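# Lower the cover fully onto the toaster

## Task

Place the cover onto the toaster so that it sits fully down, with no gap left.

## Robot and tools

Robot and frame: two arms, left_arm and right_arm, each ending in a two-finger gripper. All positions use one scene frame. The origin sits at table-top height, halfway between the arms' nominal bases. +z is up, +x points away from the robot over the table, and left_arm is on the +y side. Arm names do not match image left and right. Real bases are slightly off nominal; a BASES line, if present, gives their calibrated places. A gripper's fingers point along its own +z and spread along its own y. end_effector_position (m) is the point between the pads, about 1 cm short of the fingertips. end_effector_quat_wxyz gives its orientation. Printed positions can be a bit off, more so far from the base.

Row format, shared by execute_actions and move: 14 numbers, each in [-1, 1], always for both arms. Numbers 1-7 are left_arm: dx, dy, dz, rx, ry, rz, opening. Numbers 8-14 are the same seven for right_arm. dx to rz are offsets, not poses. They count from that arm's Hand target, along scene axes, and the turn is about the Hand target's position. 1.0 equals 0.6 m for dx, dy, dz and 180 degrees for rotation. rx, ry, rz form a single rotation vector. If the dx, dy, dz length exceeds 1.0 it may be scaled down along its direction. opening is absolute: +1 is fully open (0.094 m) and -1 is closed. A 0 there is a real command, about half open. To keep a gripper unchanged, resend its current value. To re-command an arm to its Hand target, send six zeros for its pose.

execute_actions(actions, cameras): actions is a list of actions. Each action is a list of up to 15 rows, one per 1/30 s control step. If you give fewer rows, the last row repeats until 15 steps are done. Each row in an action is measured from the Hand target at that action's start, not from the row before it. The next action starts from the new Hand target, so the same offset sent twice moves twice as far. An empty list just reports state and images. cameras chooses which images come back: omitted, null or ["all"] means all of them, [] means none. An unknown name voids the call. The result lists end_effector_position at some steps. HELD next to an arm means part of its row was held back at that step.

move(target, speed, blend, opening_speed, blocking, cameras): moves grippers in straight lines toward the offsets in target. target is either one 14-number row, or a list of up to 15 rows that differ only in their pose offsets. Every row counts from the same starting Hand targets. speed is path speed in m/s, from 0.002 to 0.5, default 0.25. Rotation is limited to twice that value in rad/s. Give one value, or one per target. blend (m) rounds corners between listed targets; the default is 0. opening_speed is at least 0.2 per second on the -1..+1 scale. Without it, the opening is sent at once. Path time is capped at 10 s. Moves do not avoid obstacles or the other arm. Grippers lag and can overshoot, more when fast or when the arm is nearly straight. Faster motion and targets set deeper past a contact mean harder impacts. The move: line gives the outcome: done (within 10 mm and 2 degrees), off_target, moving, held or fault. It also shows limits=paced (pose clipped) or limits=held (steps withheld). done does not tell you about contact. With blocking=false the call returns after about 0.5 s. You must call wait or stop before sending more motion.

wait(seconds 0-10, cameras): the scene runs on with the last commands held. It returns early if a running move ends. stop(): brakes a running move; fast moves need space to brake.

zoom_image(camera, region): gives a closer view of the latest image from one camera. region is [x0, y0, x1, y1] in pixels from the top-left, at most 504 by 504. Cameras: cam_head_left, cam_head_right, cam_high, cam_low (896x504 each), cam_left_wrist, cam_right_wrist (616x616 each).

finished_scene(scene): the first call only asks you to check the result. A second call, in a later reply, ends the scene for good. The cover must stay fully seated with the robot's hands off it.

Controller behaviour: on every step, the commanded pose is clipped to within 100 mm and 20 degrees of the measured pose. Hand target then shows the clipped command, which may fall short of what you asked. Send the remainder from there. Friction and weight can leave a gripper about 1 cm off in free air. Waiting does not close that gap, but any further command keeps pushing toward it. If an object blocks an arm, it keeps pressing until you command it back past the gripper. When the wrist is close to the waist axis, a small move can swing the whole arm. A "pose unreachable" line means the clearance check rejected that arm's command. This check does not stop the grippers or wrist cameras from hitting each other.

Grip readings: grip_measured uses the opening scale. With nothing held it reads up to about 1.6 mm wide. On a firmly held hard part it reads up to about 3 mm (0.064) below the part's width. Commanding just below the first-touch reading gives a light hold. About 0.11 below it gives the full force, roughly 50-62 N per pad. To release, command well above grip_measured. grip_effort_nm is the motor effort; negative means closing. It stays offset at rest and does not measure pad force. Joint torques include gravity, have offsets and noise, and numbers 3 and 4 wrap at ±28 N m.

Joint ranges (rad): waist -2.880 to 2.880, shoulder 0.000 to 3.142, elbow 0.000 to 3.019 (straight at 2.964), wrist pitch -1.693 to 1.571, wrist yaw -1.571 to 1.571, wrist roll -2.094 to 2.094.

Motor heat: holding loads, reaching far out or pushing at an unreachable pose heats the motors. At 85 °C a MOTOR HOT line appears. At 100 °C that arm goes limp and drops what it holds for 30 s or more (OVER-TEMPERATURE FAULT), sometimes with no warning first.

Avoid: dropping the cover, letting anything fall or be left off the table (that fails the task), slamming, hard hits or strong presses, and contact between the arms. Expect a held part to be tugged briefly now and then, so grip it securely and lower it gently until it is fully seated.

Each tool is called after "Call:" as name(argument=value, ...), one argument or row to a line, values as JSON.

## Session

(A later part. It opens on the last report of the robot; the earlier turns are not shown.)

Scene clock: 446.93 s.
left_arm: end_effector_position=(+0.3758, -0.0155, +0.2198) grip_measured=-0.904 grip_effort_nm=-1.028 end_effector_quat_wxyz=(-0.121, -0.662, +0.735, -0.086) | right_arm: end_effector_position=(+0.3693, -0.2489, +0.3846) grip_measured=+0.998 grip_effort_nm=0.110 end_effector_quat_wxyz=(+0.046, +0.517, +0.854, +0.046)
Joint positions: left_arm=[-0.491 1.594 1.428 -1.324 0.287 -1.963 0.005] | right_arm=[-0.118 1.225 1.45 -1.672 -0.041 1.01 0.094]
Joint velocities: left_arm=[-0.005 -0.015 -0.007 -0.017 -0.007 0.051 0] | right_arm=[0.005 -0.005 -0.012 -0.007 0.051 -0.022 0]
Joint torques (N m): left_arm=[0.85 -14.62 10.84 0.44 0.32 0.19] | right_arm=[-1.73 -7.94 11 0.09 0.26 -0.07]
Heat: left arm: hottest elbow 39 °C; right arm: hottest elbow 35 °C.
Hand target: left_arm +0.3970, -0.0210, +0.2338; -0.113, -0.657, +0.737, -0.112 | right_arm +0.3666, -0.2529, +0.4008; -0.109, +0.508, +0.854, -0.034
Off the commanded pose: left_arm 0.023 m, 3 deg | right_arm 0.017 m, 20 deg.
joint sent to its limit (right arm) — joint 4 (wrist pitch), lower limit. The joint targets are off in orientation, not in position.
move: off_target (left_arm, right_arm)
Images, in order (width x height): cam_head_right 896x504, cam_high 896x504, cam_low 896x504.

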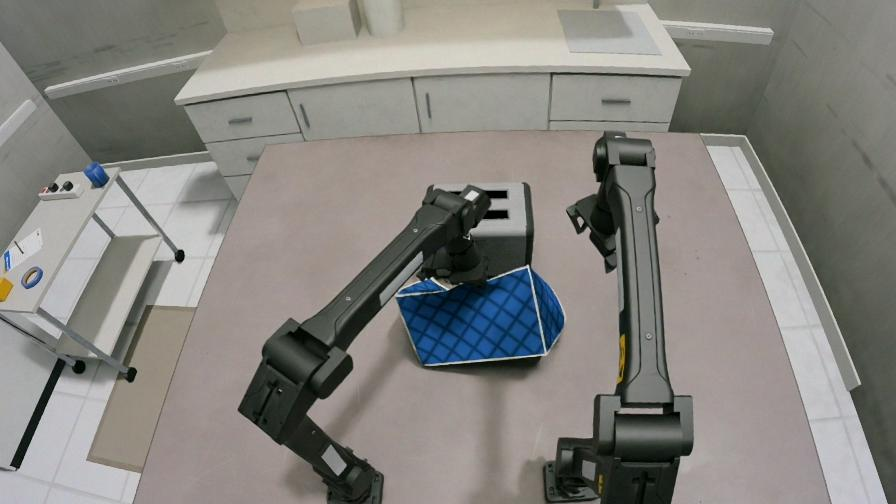

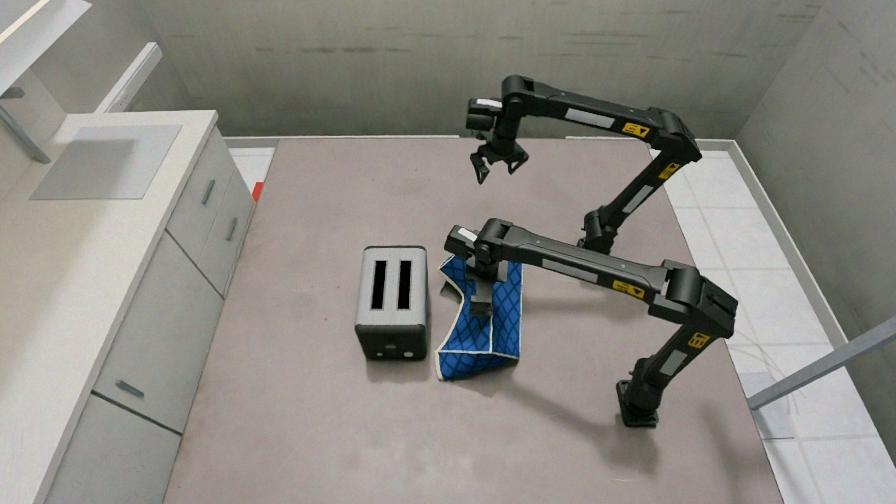

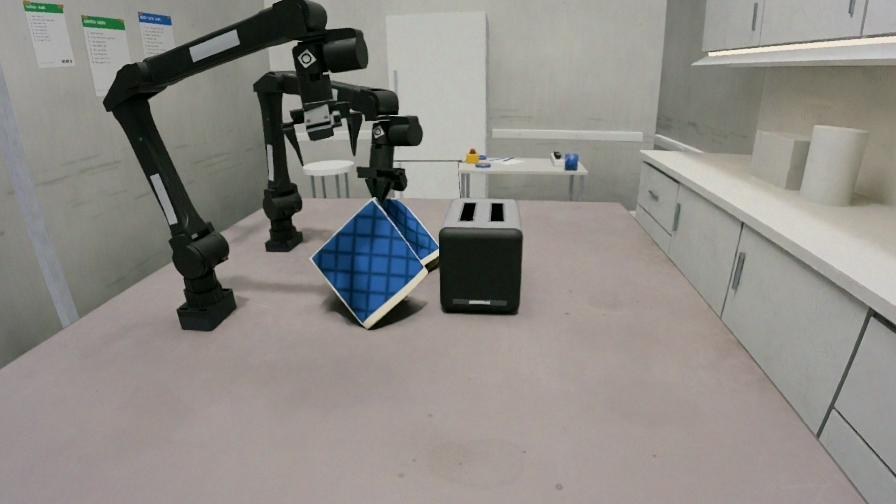

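Call:
move(
  target=[-0.1,-0.01,0.31,0,0,-0.03,-1,0,0,0,0,0,0,1],
  speed=0.12,
  cameras=["cam_low","cam_head_right","cam_head_left"],
)

Scene clock: 455.17 s.
left_arm: end_effector_position=(+0.3397, -0.0225, +0.3877) grip_measured=-0.904 grip_effort_nm=-1.028 end_effector_quat_wxyz=(-0.113, -0.632, +0.758, -0.116) | right_arm: end_effector_position=(+0.3693, -0.2489, +0.3846) grip_measured=+0.998 grip_effort_nm=0.115 end_effector_quat_wxyz=(+0.046, +0.517, +0.854, +0.046)
Joint positions: left_arm=[-0.538 1.504 1.762 -1.681 0.292 -1.945 0.005] | right_arm=[-0.118 1.225 1.45 -1.672 -0.041 1.01 0.094]
Joint velocities: left_arm=[-0.005 -0.005 -0.007 -0.007 -0.007 -0.007 -0.001] | right_arm=[-0.015 0.015 -0.007 -0.007 -0.007 -0.037 -0.001]
Joint torques (N m): left_arm=[-1.14 -15.97 10.8 -0.14 0.25 -0.04] | right_arm=[-1.67 -7.88 10.96 0.09 0.26 -0.06]
Heat: left arm: hottest elbow 40 °C; right arm: hottest elbow 35 °C.
Hand target: left_arm +0.3356, -0.0289, +0.4189; -0.119, -0.621, +0.767, -0.106 | right_arm +0.3666, -0.2529, +0.4008; -0.109, +0.508, +0.854, -0.034
Off the commanded pose: left_arm 0.032 m, 2 deg | right_arm 0.017 m, 20 deg.
joint sent to its limit (left arm) — joint 4 (wrist pitch), lower limit. The joint targets are off in position and orientation.
joint sent to its limit (right arm) — joint 4 (wrist pitch), lower limit. The joint targets are off in orientation, not in position.
move: off_target (left_arm, right_arm)
Images, in order (width x height): cam_head_left 896x504, cam_head_right 896x504, cam_low 896x504.

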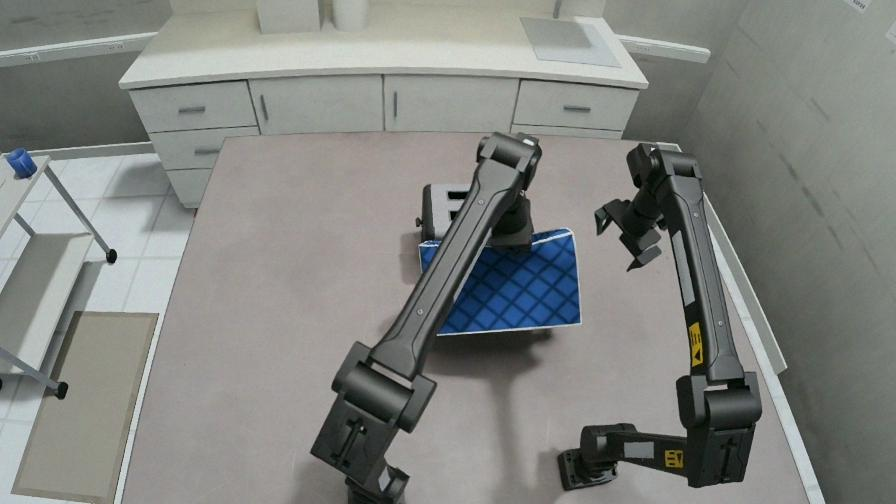

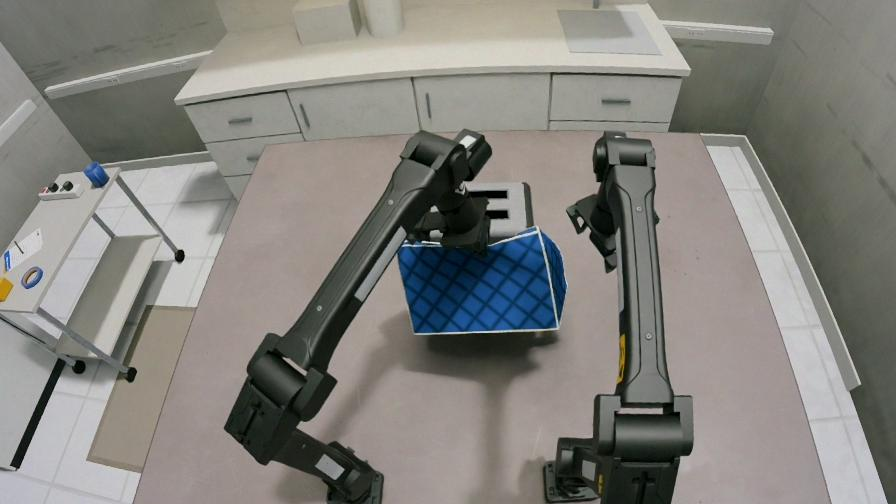

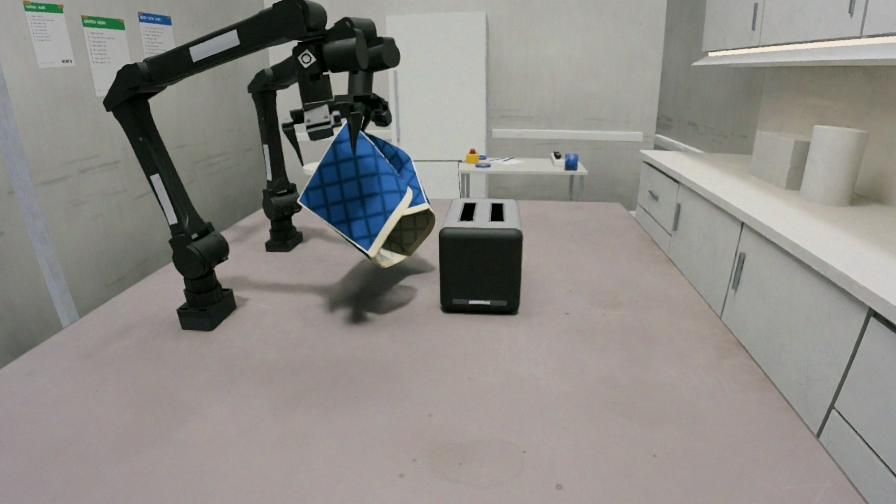

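Call:
move(
  target=[
    [0,0,0.1,0,0,0,-1,0,0,0,0,0,0,1],
    [0.22,0,0.1,0,0,0,-1,0,0,0,0,0,0,1],
  ],
  speed=0.12,
  cameras=["cam_low","cam_head_right","cam_head_left","cam_high"],
)

Scene clock: 461.77 s.
left_arm: end_effector_position=(+0.4586, -0.0338, +0.4660) grip_measured=-0.904 grip_effort_nm=-1.023 end_effector_quat_wxyz=(-0.076, -0.630, +0.738, -0.232) | right_arm: end_effector_position=(+0.3693, -0.2489, +0.3846) grip_measured=+0.998 grip_effort_nm=0.115 end_effector_quat_wxyz=(+0.046, +0.517, +0.854, +0.046)
Joint positions: left_arm=[-0.44 1.733 2.222 -1.683 0.327 -1.912 0.005] | right_arm=[-0.118 1.225 1.45 -1.672 -0.041 1.01 0.094]
Joint velocities: left_arm=[-0.005 0.005 -0.027 0.012 -0.022 0.007 -0.001] | right_arm=[-0.005 -0.005 -0.022 0.002 0.051 0.051 0]
Joint torques (N m): left_arm=[0.62 -16.26 10.58 0.21 0.31 0.2] | right_arm=[-1.73 -7.88 10.99 0.1 0.26 -0.05]
Heat: left arm: hottest elbow 40 °C; right arm: hottest elbow 35 °C.
Hand target: left_arm +0.4673, -0.0310, +0.4809; -0.119, -0.620, +0.768, -0.106 | right_arm +0.3666, -0.2529, +0.4008; -0.109, +0.508, +0.854, -0.034
Off the commanded pose: left_arm 0.016 m, 16 deg | right_arm 0.017 m, 20 deg.
joint sent to its limit (left arm) — joint 4 (wrist pitch), lower limit. The joint targets are off in orientation, not in position.
joint sent to its limit (right arm) — joint 4 (wrist pitch), lower limit. The joint targets are off in orientation, not in position.
move: off_target (left_arm, right_arm)
Images, in order (width x height): cam_head_left 896x504, cam_head_right 896x504, cam_high 896x504, cam_low 896x504.

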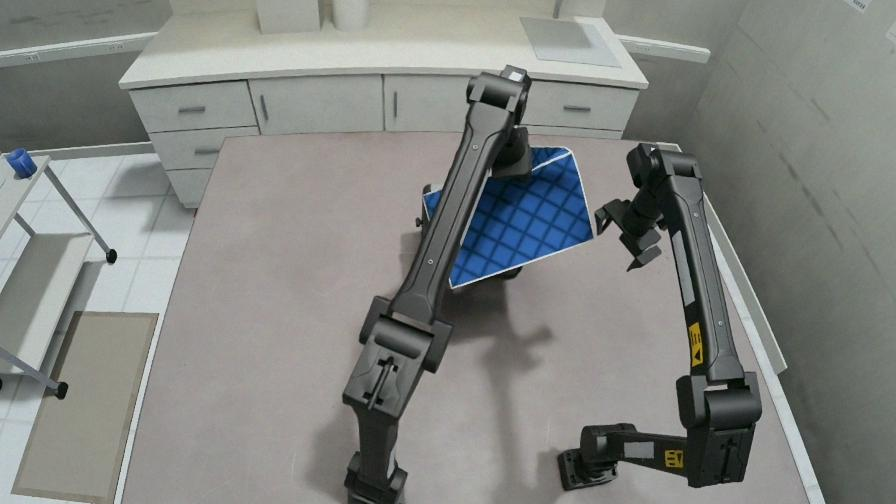

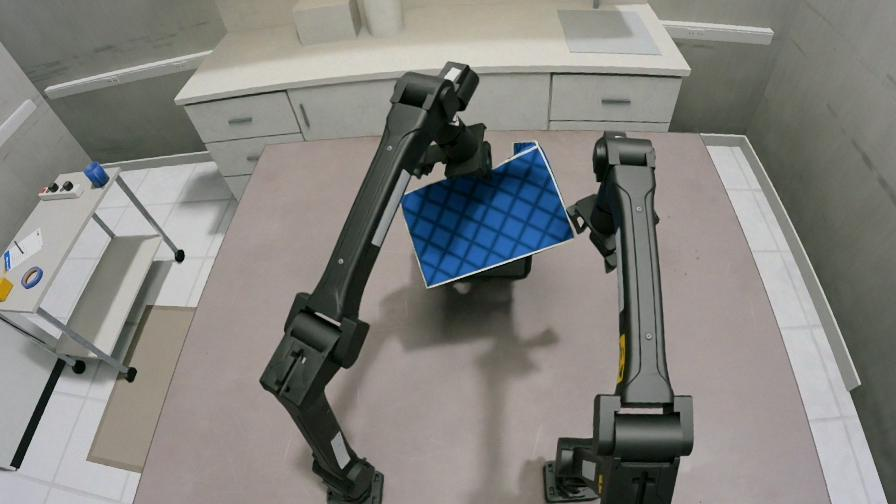

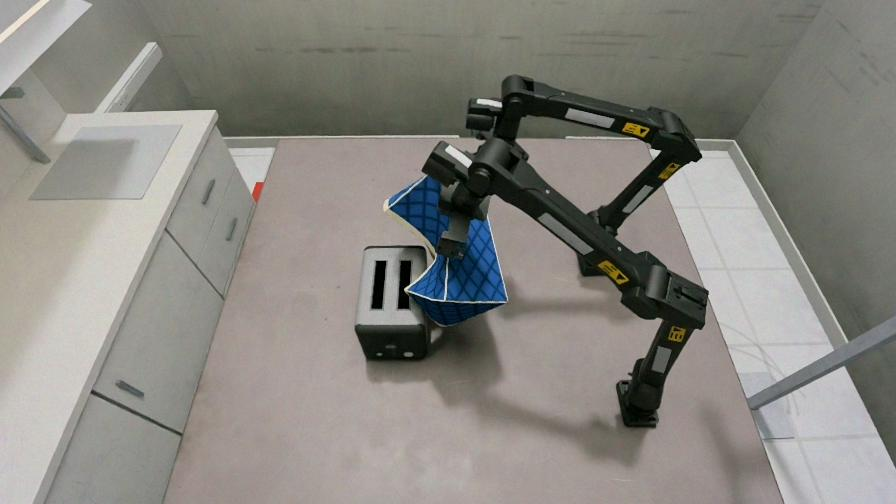

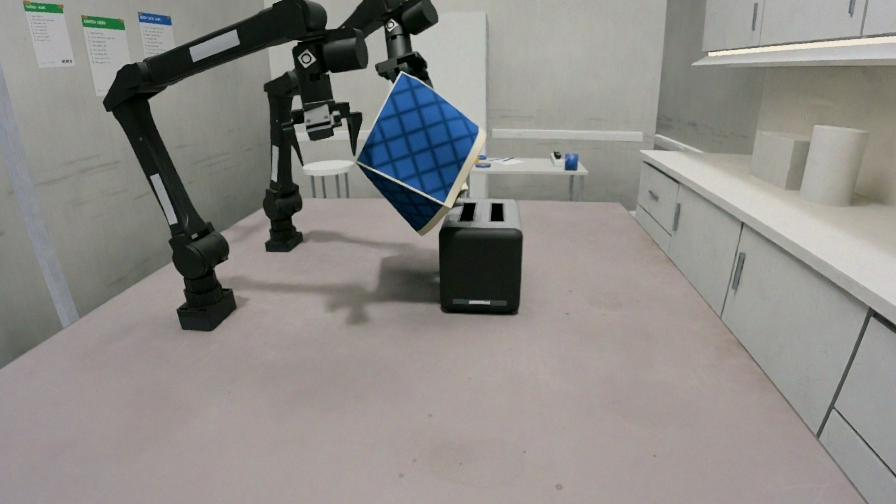

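Call:
move(
  target=[-0.02,0.0,-0.02,0,0,-0.10,-1,0,0,0,0,0,0,1],
  speed=0.1,
  cameras=["cam_low","cam_head_right","cam_high"],
)

Scene clock: 469.50 s.
left_arm: end_effector_position=(+0.4555, -0.0375, +0.4614) grip_measured=-0.904 grip_effort_nm=-1.023 end_effector_quat_wxyz=(-0.058, -0.512, +0.822, -0.243) | right_arm: end_effector_position=(+0.3693, -0.2489, +0.3846) grip_measured=+0.998 grip_effort_nm=0.115 end_effector_quat_wxyz=(+0.046, +0.517, +0.854, +0.046)
Joint positions: left_arm=[-0.44 1.733 2.207 -1.683 0.359 -1.614 0.005] | right_arm=[-0.118 1.225 1.45 -1.672 -0.041 1.01 0.094]
Joint velocities: left_arm=[-0.005 0.005 0.002 -0.002 0.007 0.051 0.002] | right_arm=[-0.024 0.024 0.002 -0.017 -0.007 -0.007 0]
Joint torques (N m): left_arm=[0.67 -18.43 7.5 0.24 0.03 0.22] | right_arm=[-1.79 -7.82 11 0.1 0.26 -0.06]
Heat: left arm: hottest elbow 40 °C; right arm: hottest elbow 36 °C.
Hand target: left_arm +0.4555, -0.0306, +0.4689; -0.133, -0.493, +0.855, -0.090 | right_arm +0.3666, -0.2529, +0.4008; -0.109, +0.508, +0.854, -0.034
Off the commanded pose: left_arm 0.010 m, 20 deg; orientation clipped | right_arm 0.017 m, 20 deg.
joint sent to its limit (left arm) — joint 4 (wrist pitch), lower limit. The joint targets are off in orientation, not in position.
joint sent to its limit (right arm) — joint 4 (wrist pitch), lower limit. The joint targets are off in orientation, not in position.
move: off_target (left_arm, right_arm); limits=paced
Images, in order (width x height): cam_head_right 896x504, cam_high 896x504, cam_low 896x504.

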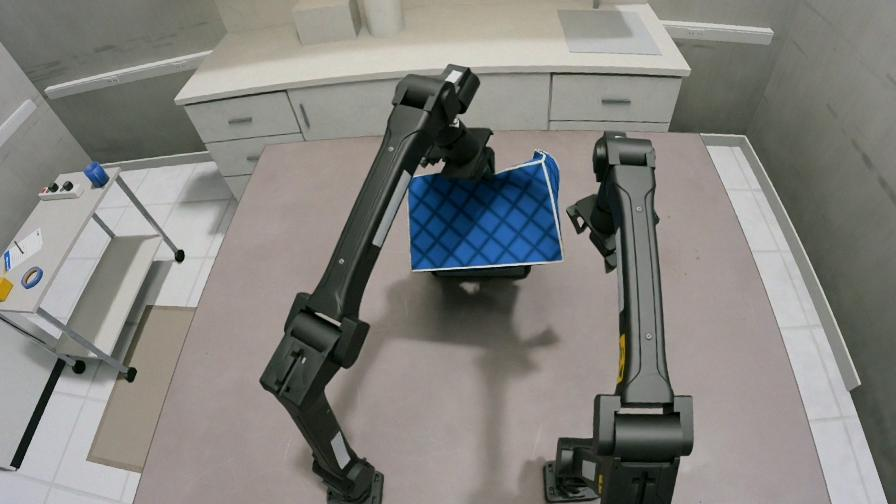

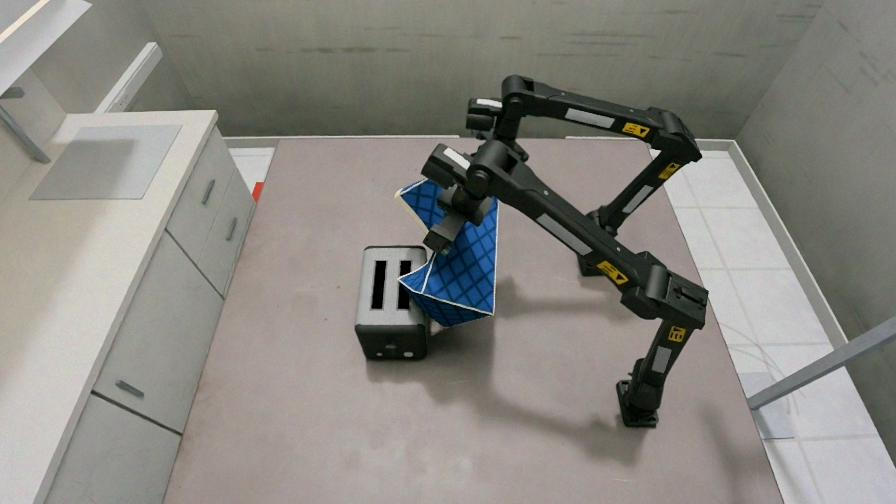

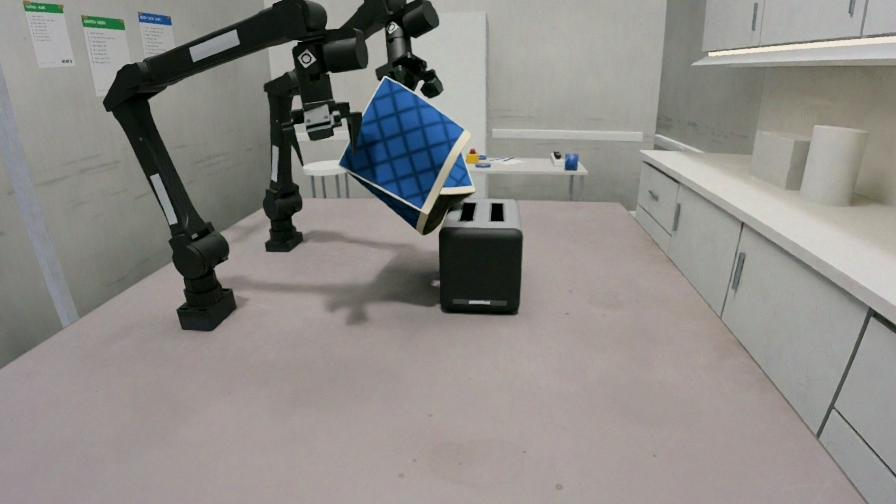

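Call:
move(
  target=[
    [0.12,0.01,0.0,0,0,0,-1,0,0,0,0,0,0,1],
    [0.22,0.01,-0.06,0,0,0,-1,0,0,0,0,0,0,1],
  ],
  speed=0.1,
  cameras=["cam_low","cam_head_right","cam_high"],
)

Scene clock: 476.20 s.
left_arm: end_effector_position=(+0.5781, -0.0319, +0.4278) grip_measured=-0.904 grip_effort_nm=-1.033 end_effector_quat_wxyz=(-0.030, -0.516, +0.813, -0.269) | right_arm: end_effector_position=(+0.3693, -0.2489, +0.3846) grip_measured=+0.998 grip_effort_nm=0.110 end_effector_quat_wxyz=(+0.046, +0.517, +0.854, +0.046)
Joint positions: left_arm=[-0.353 2.042 2.568 -1.683 0.371 -1.558 0.005] | right_arm=[-0.118 1.225 1.45 -1.672 -0.041 1.01 0.094]
Joint velocities: left_arm=[-0.005 0.015 -0.002 0.012 -0.007 -0.022 0] | right_arm=[-0.005 -0.005 -0.022 -0.017 0.007 -0.007 0]
Joint torques (N m): left_arm=[1.14 -20.89 10.32 0.32 0.17 0.25] | right_arm=[-1.79 -7.77 10.96 0.09 0.26 -0.05]
Heat: left arm: hottest elbow 39 °C; right arm: hottest elbow 36 °C.
Hand target: left_arm +0.5883, -0.0251, +0.4353; -0.115, -0.498, +0.851, -0.123 | right_arm +0.3666, -0.2529, +0.4008; -0.109, +0.508, +0.854, -0.034
Off the commanded pose: left_arm 0.013 m, 24 deg; orientation clipped | right_arm 0.017 m, 20 deg.
joint sent to its limit (left arm) — joint 4 (wrist pitch), lower limit. The joint targets are off in orientation, not in position.
joint sent to its limit (right arm) — joint 4 (wrist pitch), lower limit. The joint targets are off in orientation, not in position.
move: off_target (left_arm, right_arm); limits=paced
Images, in order (width x height): cam_head_right 896x504, cam_high 896x504, cam_low 896x504.

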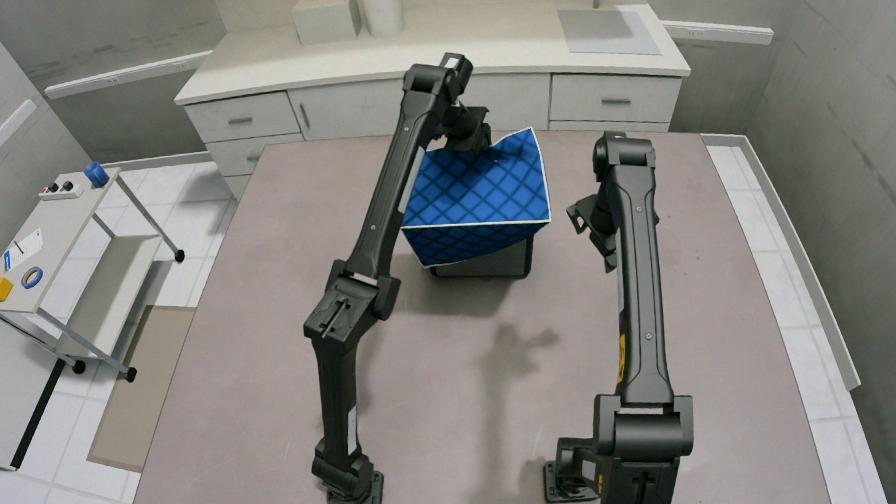

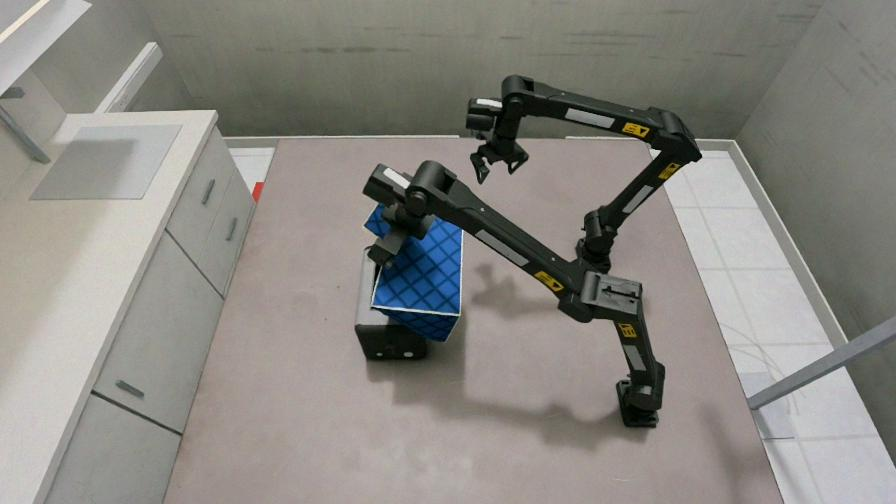

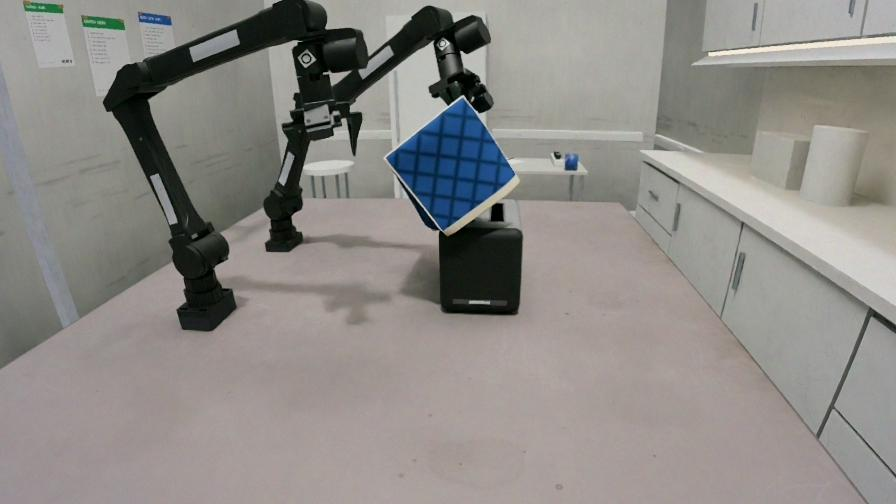

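Call:
move(
  target=[
    [0.13,0.01,-0.08,0,0,0,-1,0,0,0,0,0,0,1],
    [0.2,0.01,-0.2,0,0,0,-1,0,0,0,0,0,0,1],
  ],
  speed=0.1,
  cameras=["cam_low","cam_head_right","cam_head_left","cam_high"],
)

Scene clock: 483.27 s.
left_arm: end_effector_position=(+0.6938, -0.0294, +0.3213) grip_measured=-0.904 grip_effort_nm=-1.033 end_effector_quat_wxyz=(-0.010, -0.516, +0.807, -0.287) | right_arm: end_effector_position=(+0.3693, -0.2489, +0.3846) grip_measured=+0.998 grip_effort_nm=0.115 end_effector_quat_wxyz=(+0.046, +0.516, +0.854, +0.046)
Joint positions: left_arm=[-0.298 2.392 2.881 -1.608 0.383 -1.519 0.005] | right_arm=[-0.118 1.225 1.45 -1.672 -0.041 1.009 0.094]
Joint velocities: left_arm=[0.005 -0.005 0.002 0.012 -0.066 0.007 -0.001] | right_arm=[-0.005 -0.005 -0.002 0.002 0.037 -0.022 0]
Joint torques (N m): left_arm=[1.44 -24.41 9.52 1.01 -0.15 0.28] | right_arm=[-1.73 -7.94 10.97 0.14 0.27 -0.06]
Heat: left arm: hottest elbow 40 °C; right arm: hottest elbow 36 °C.
Hand target: left_arm +0.7102, -0.0177, +0.3170; -0.101, -0.501, +0.847, -0.145 | right_arm +0.3666, -0.2529, +0.4008; -0.109, +0.508, +0.854, -0.034
Off the commanded pose: left_arm 0.019 m, 23 deg; orientation clipped | right_arm 0.017 m, 20 deg.
elbow stopped short (left arm): the move would have taken joint 3 (elbow) straighter than the controller allows.
joint sent to its limit (right arm) — joint 4 (wrist pitch), lower limit. The joint targets are off in orientation, not in position.
move: off_target (left_arm, right_arm); limits=paced
Images, in order (width x height): cam_head_left 896x504, cam_head_right 896x504, cam_high 896x504, cam_low 896x504.

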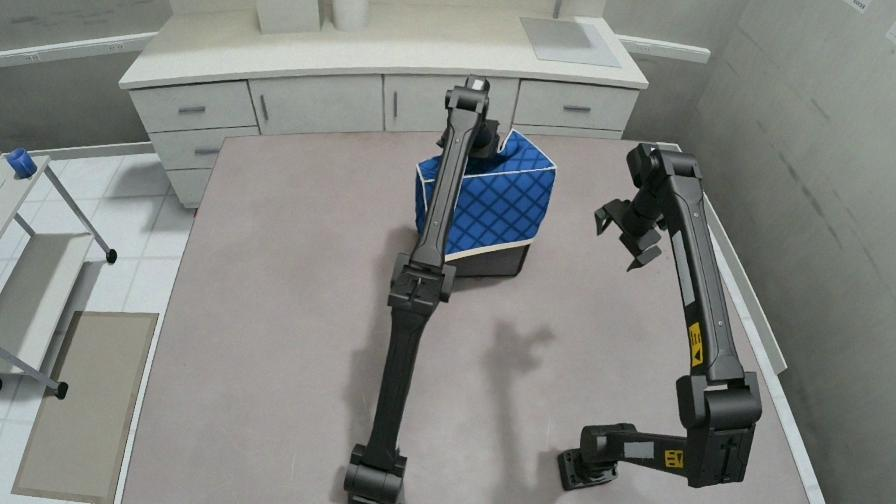

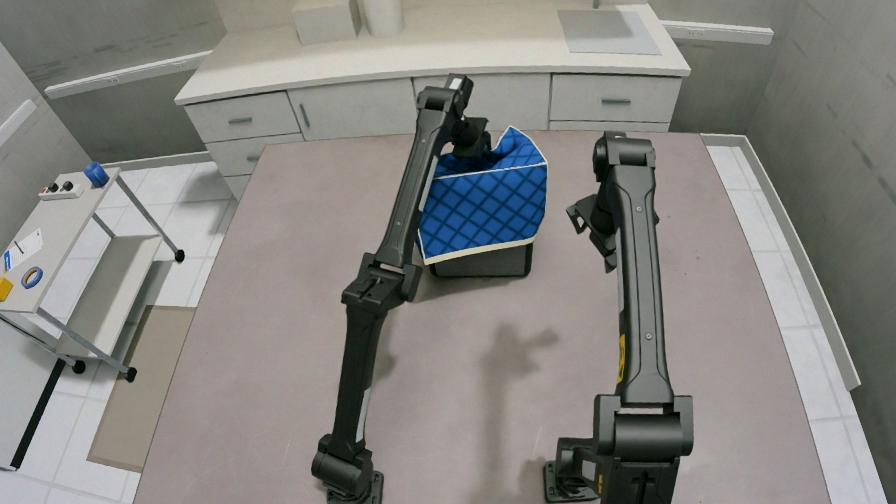

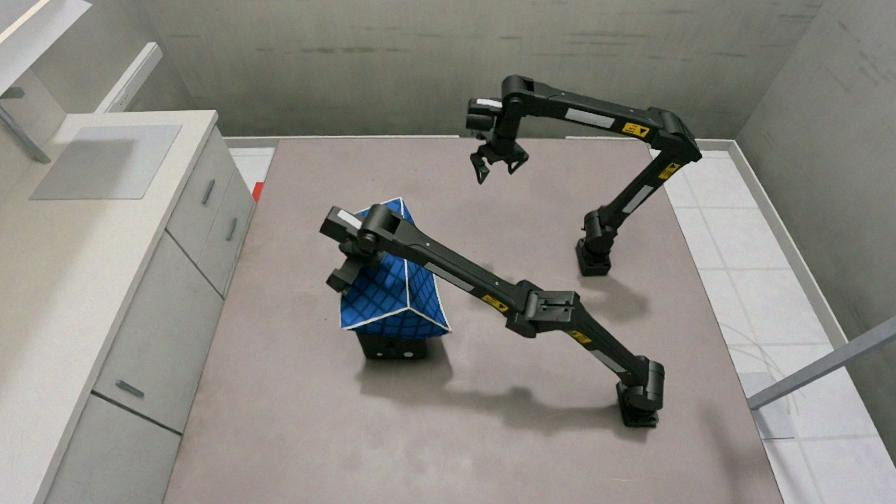

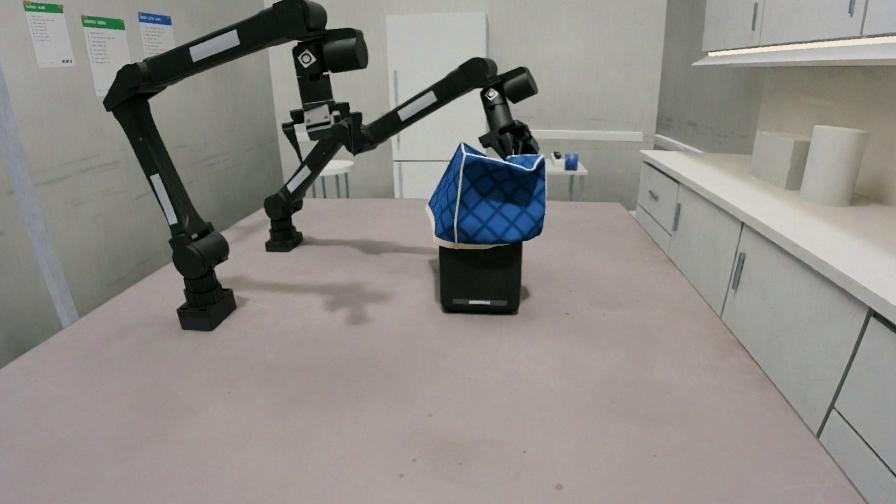

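Call:
move(
  target=[0.02,0,-0.14,0,0,0,-1,0,0,0,0,0,0,1],
  speed=0.1,
  cameras=["cam_low","cam_head_left","cam_high"],
)

Call:
zoom_image(
  camera="cam_high",
  region=[280, 170, 500, 390],
)

Scene clock: 489.83 s.
left_arm: end_effector_position=(+0.7055, -0.0317, +0.2763) grip_measured=-0.904 grip_effort_nm=-1.038 end_effector_quat_wxyz=(-0.018, -0.504, +0.821, -0.269) | right_arm: end_effector_position=(+0.3693, -0.2489, +0.3846) grip_measured=+0.998 grip_effort_nm=0.105 end_effector_quat_wxyz=(+0.046, +0.516, +0.854, +0.046)
Joint positions: left_arm=[-0.297 2.459 2.896 -1.605 0.379 -1.472 0.005] | right_arm=[-0.118 1.225 1.45 -1.672 -0.041 1.009 0.094]
Joint velocities: left_arm=[-0.015 0.005 0.002 0.007 -0.095 -0.022 0] | right_arm=[-0.005 -0.015 -0.032 -0.012 -0.022 -0.007 -0.001]
Joint torques (N m): left_arm=[1.55 -22.07 8.7 0.23 -0.39 0.26] | right_arm=[-1.79 -7.88 11.02 0.12 0.26 -0.05]
Heat: left arm: hottest elbow 40 °C; right arm: hottest elbow 36 °C.
Hand target: left_arm +0.7230, -0.0168, +0.2334; -0.101, -0.502, +0.847, -0.145 | right_arm +0.3666, -0.2529, +0.4008; -0.109, +0.508, +0.854, -0.034
Off the commanded pose: left_arm 0.049 m, 17 deg | right_arm 0.017 m, 20 deg.
elbow stopped short (left arm): the move would have taken joint 3 (elbow) straighter than the controller allows.
joint sent to its limit (right arm) — joint 4 (wrist pitch), lower limit. The joint targets are off in orientation, not in position.
move: off_target (left_arm, right_arm)
Images, in order (width x height): cam_head_left 896x504, cam_high 896x504, cam_low 896x504.

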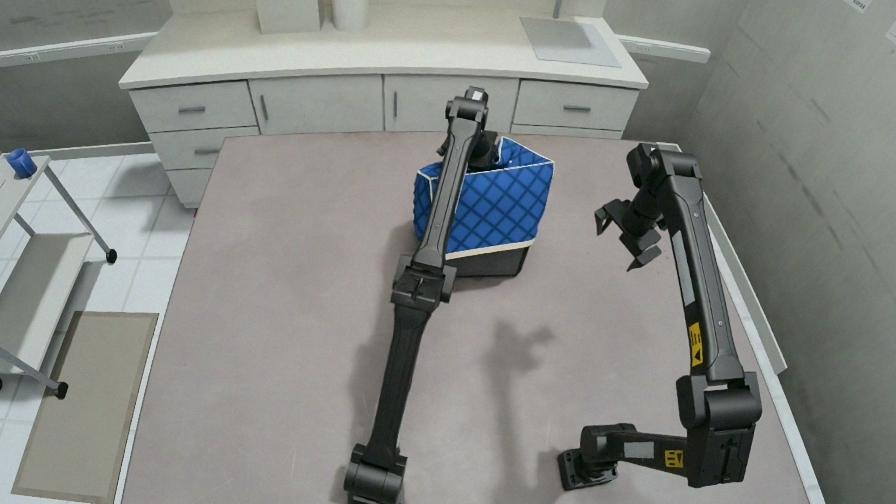

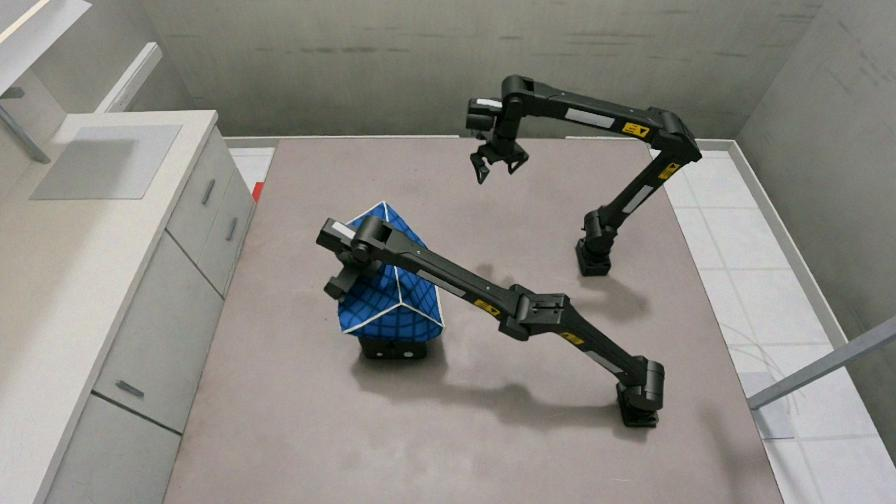

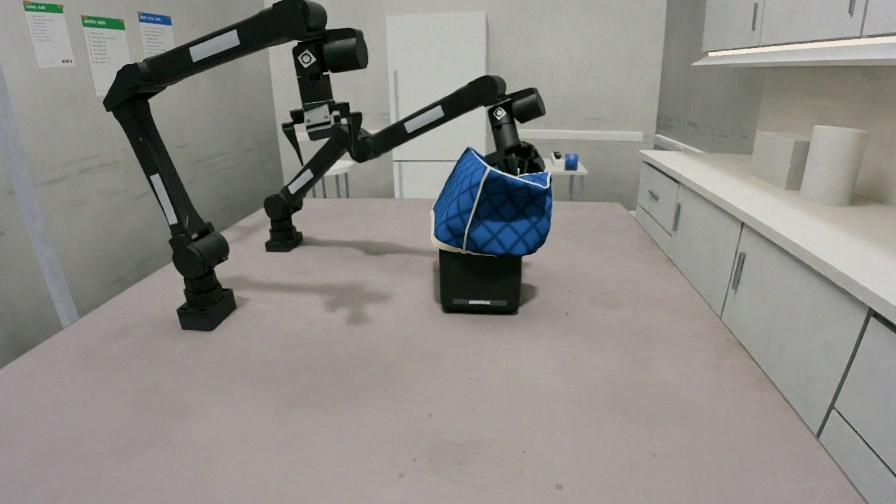

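Scaled by 2.291.

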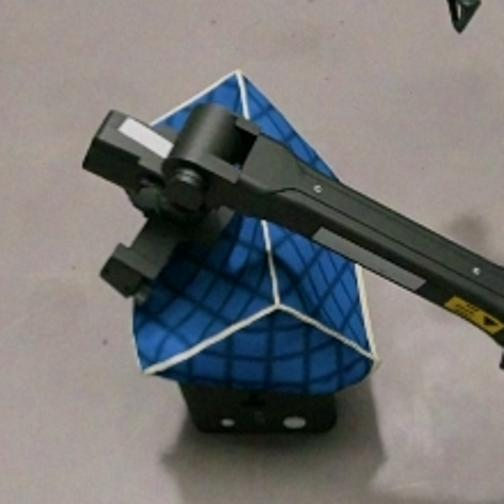

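Call:
move(
  target=[0,0,0,0,0,0,0.3,0,0,0,0,0,0,-1],
  opening_speed=0.8,
  cameras=[],
)

Call:
move(
  target=[
    [-0.03,0,0.2,0,0,0,0.3,0,0,0,0,0,0,-1],
    [-0.4,0.25,0.25,0,0,0,0.3,0,0,0,0,0,0,-1],
  ],
  speed=0.15,
  cameras=["cam_low","cam_head_left","cam_head_right","cam_high"],
)

Scene clock: 506.30 s.
left_arm: end_effector_position=(+0.7106, -0.0270, +0.2576) grip_measured=+0.298 grip_effort_nm=0.115 end_effector_quat_wxyz=(-0.020, -0.508, +0.821, -0.258) | right_arm: end_effector_position=(+0.3693, -0.2489, +0.3846) grip_measured=-0.996 grip_effort_nm=-0.178 end_effector_quat_wxyz=(+0.046, +0.516, +0.854, +0.046)
Joint positions: left_arm=[-0.292 2.483 2.896 -1.605 0.369 -1.467 0.061] | right_arm=[-0.118 1.225 1.45 -1.672 -0.041 1.009 0]
Joint velocities: left_arm=[-0.005 -0.005 0.012 0.007 0.022 -0.066 0] | right_arm=[-0.015 -0.005 0.007 -0.007 0.066 0.007 -0.001]
Joint torques (N m): left_arm=[0.91 -24.41 8.65 0.53 -0.13 0.21] | right_arm=[-1.73 -7.82 10.99 0.1 0.25 -0.05]
Heat: left arm: hottest elbow 39 °C; right arm: hottest elbow 36 °C.
Hand target: left_arm +0.7230, -0.0165, +0.2332; -0.101, -0.502, +0.846, -0.145 | right_arm +0.3666, -0.2529, +0.4008; -0.109, +0.508, +0.854, -0.034
Off the commanded pose: left_arm 0.029 m, 16 deg | right_arm 0.017 m, 20 deg.
elbow stopped short (left arm): the move would have taken joint 3 (elbow) straighter than the controller allows.
joint sent to its limit (right arm) — joint 4 (wrist pitch), lower limit. The joint targets are off in orientation, not in position.
move: off_target (left_arm, right_arm)
No camera images: "cameras" was empty.

Scene clock: 509.83 s.
left_arm: end_effector_position=(+0.4861, +0.1238, +0.3674) grip_measured=+0.298 grip_effort_nm=0.105 end_effector_quat_wxyz=(-0.069, -0.512, +0.838, -0.178) | right_arm: end_effector_position=(+0.3693, -0.2489, +0.3846) grip_measured=-0.996 grip_effort_nm=-0.198 end_effector_quat_wxyz=(+0.046, +0.516, +0.854, +0.046)
Joint positions: left_arm=[-0.143 1.699 1.935 -1.682 0.363 -1.259 0.061] | right_arm=[-0.118 1.225 1.45 -1.672 -0.041 1.009 0]
Joint velocities: left_arm=[-0.024 -0.005 -0.012 0.012 0.022 -0.007 0.001] | right_arm=[-0.015 -0.024 0.002 -0.017 0.007 -0.051 -0.001]
Joint torques (N m): left_arm=[0.44 -19.49 7.46 -0.14 0.02 0.22] | right_arm=[-1.61 -7.88 10.95 0.12 0.26 -0.04]
Heat: left arm: hottest elbow 38 °C; right arm: hottest elbow 36 °C.
Hand target: left_arm +0.4812, +0.1321, +0.3818; -0.100, -0.504, +0.846, -0.146 | right_arm +0.3666, -0.2529, +0.4008; -0.109, +0.508, +0.854, -0.034
Off the commanded pose: left_arm 0.019 m, 5 deg | right_arm 0.017 m, 20 deg.
elbow stopped short (left arm): the move would have taken joint 3 (elbow) straighter than the controller allows.
joint sent to its limit (left arm) — joint 4 (wrist pitch), lower limit. The joint targets are off in position and orientation.
joint sent to its limit (right arm) — joint 4 (wrist pitch), lower limit. The joint targets are off in orientation, not in position.
move: off_target (left_arm, right_arm); limits=paced
Images, in order (width x height): cam_head_left 896x504, cam_head_right 896x504, cam_high 896x504, cam_low 896x504.

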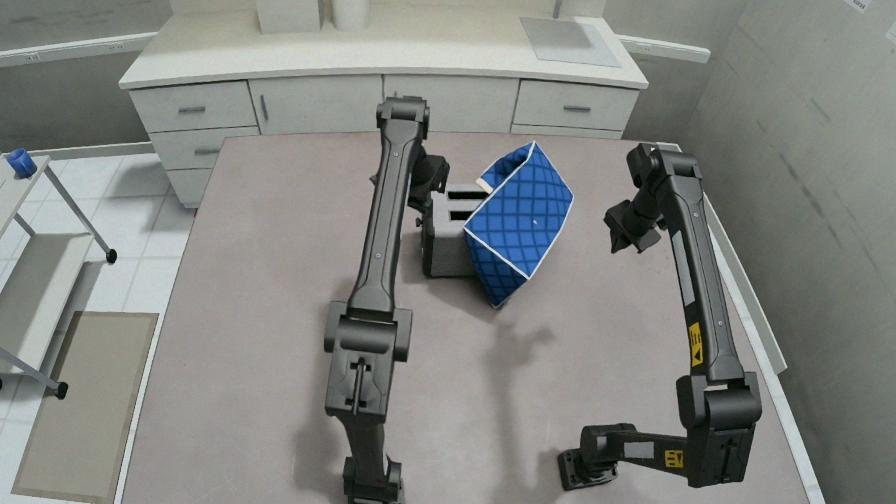

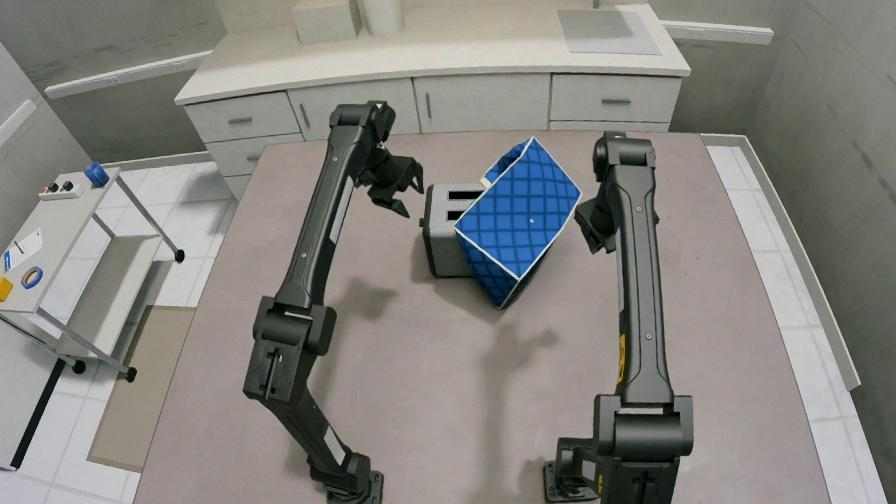

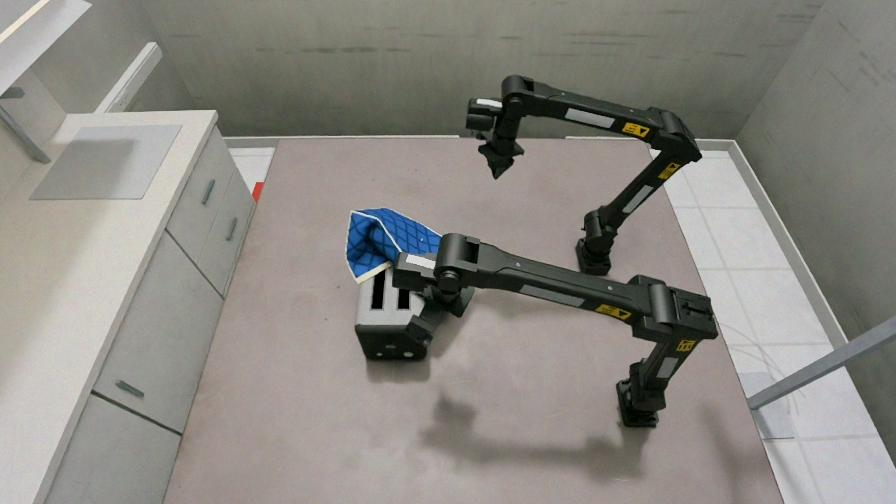

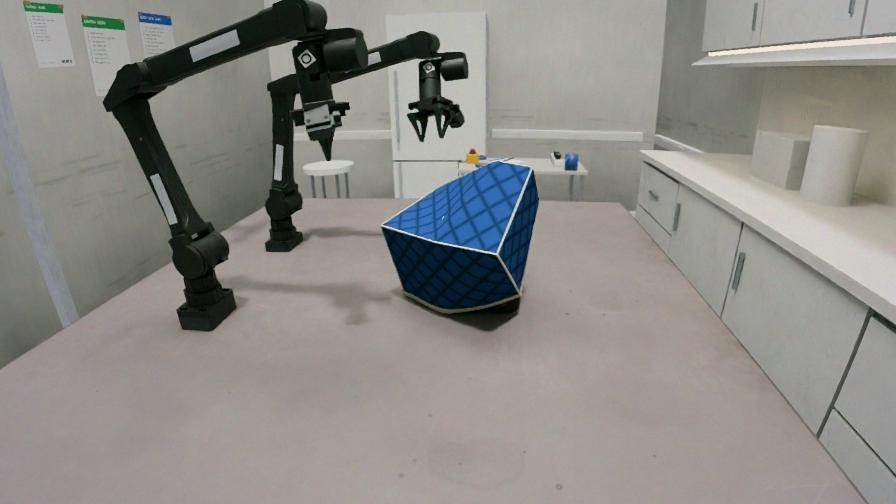

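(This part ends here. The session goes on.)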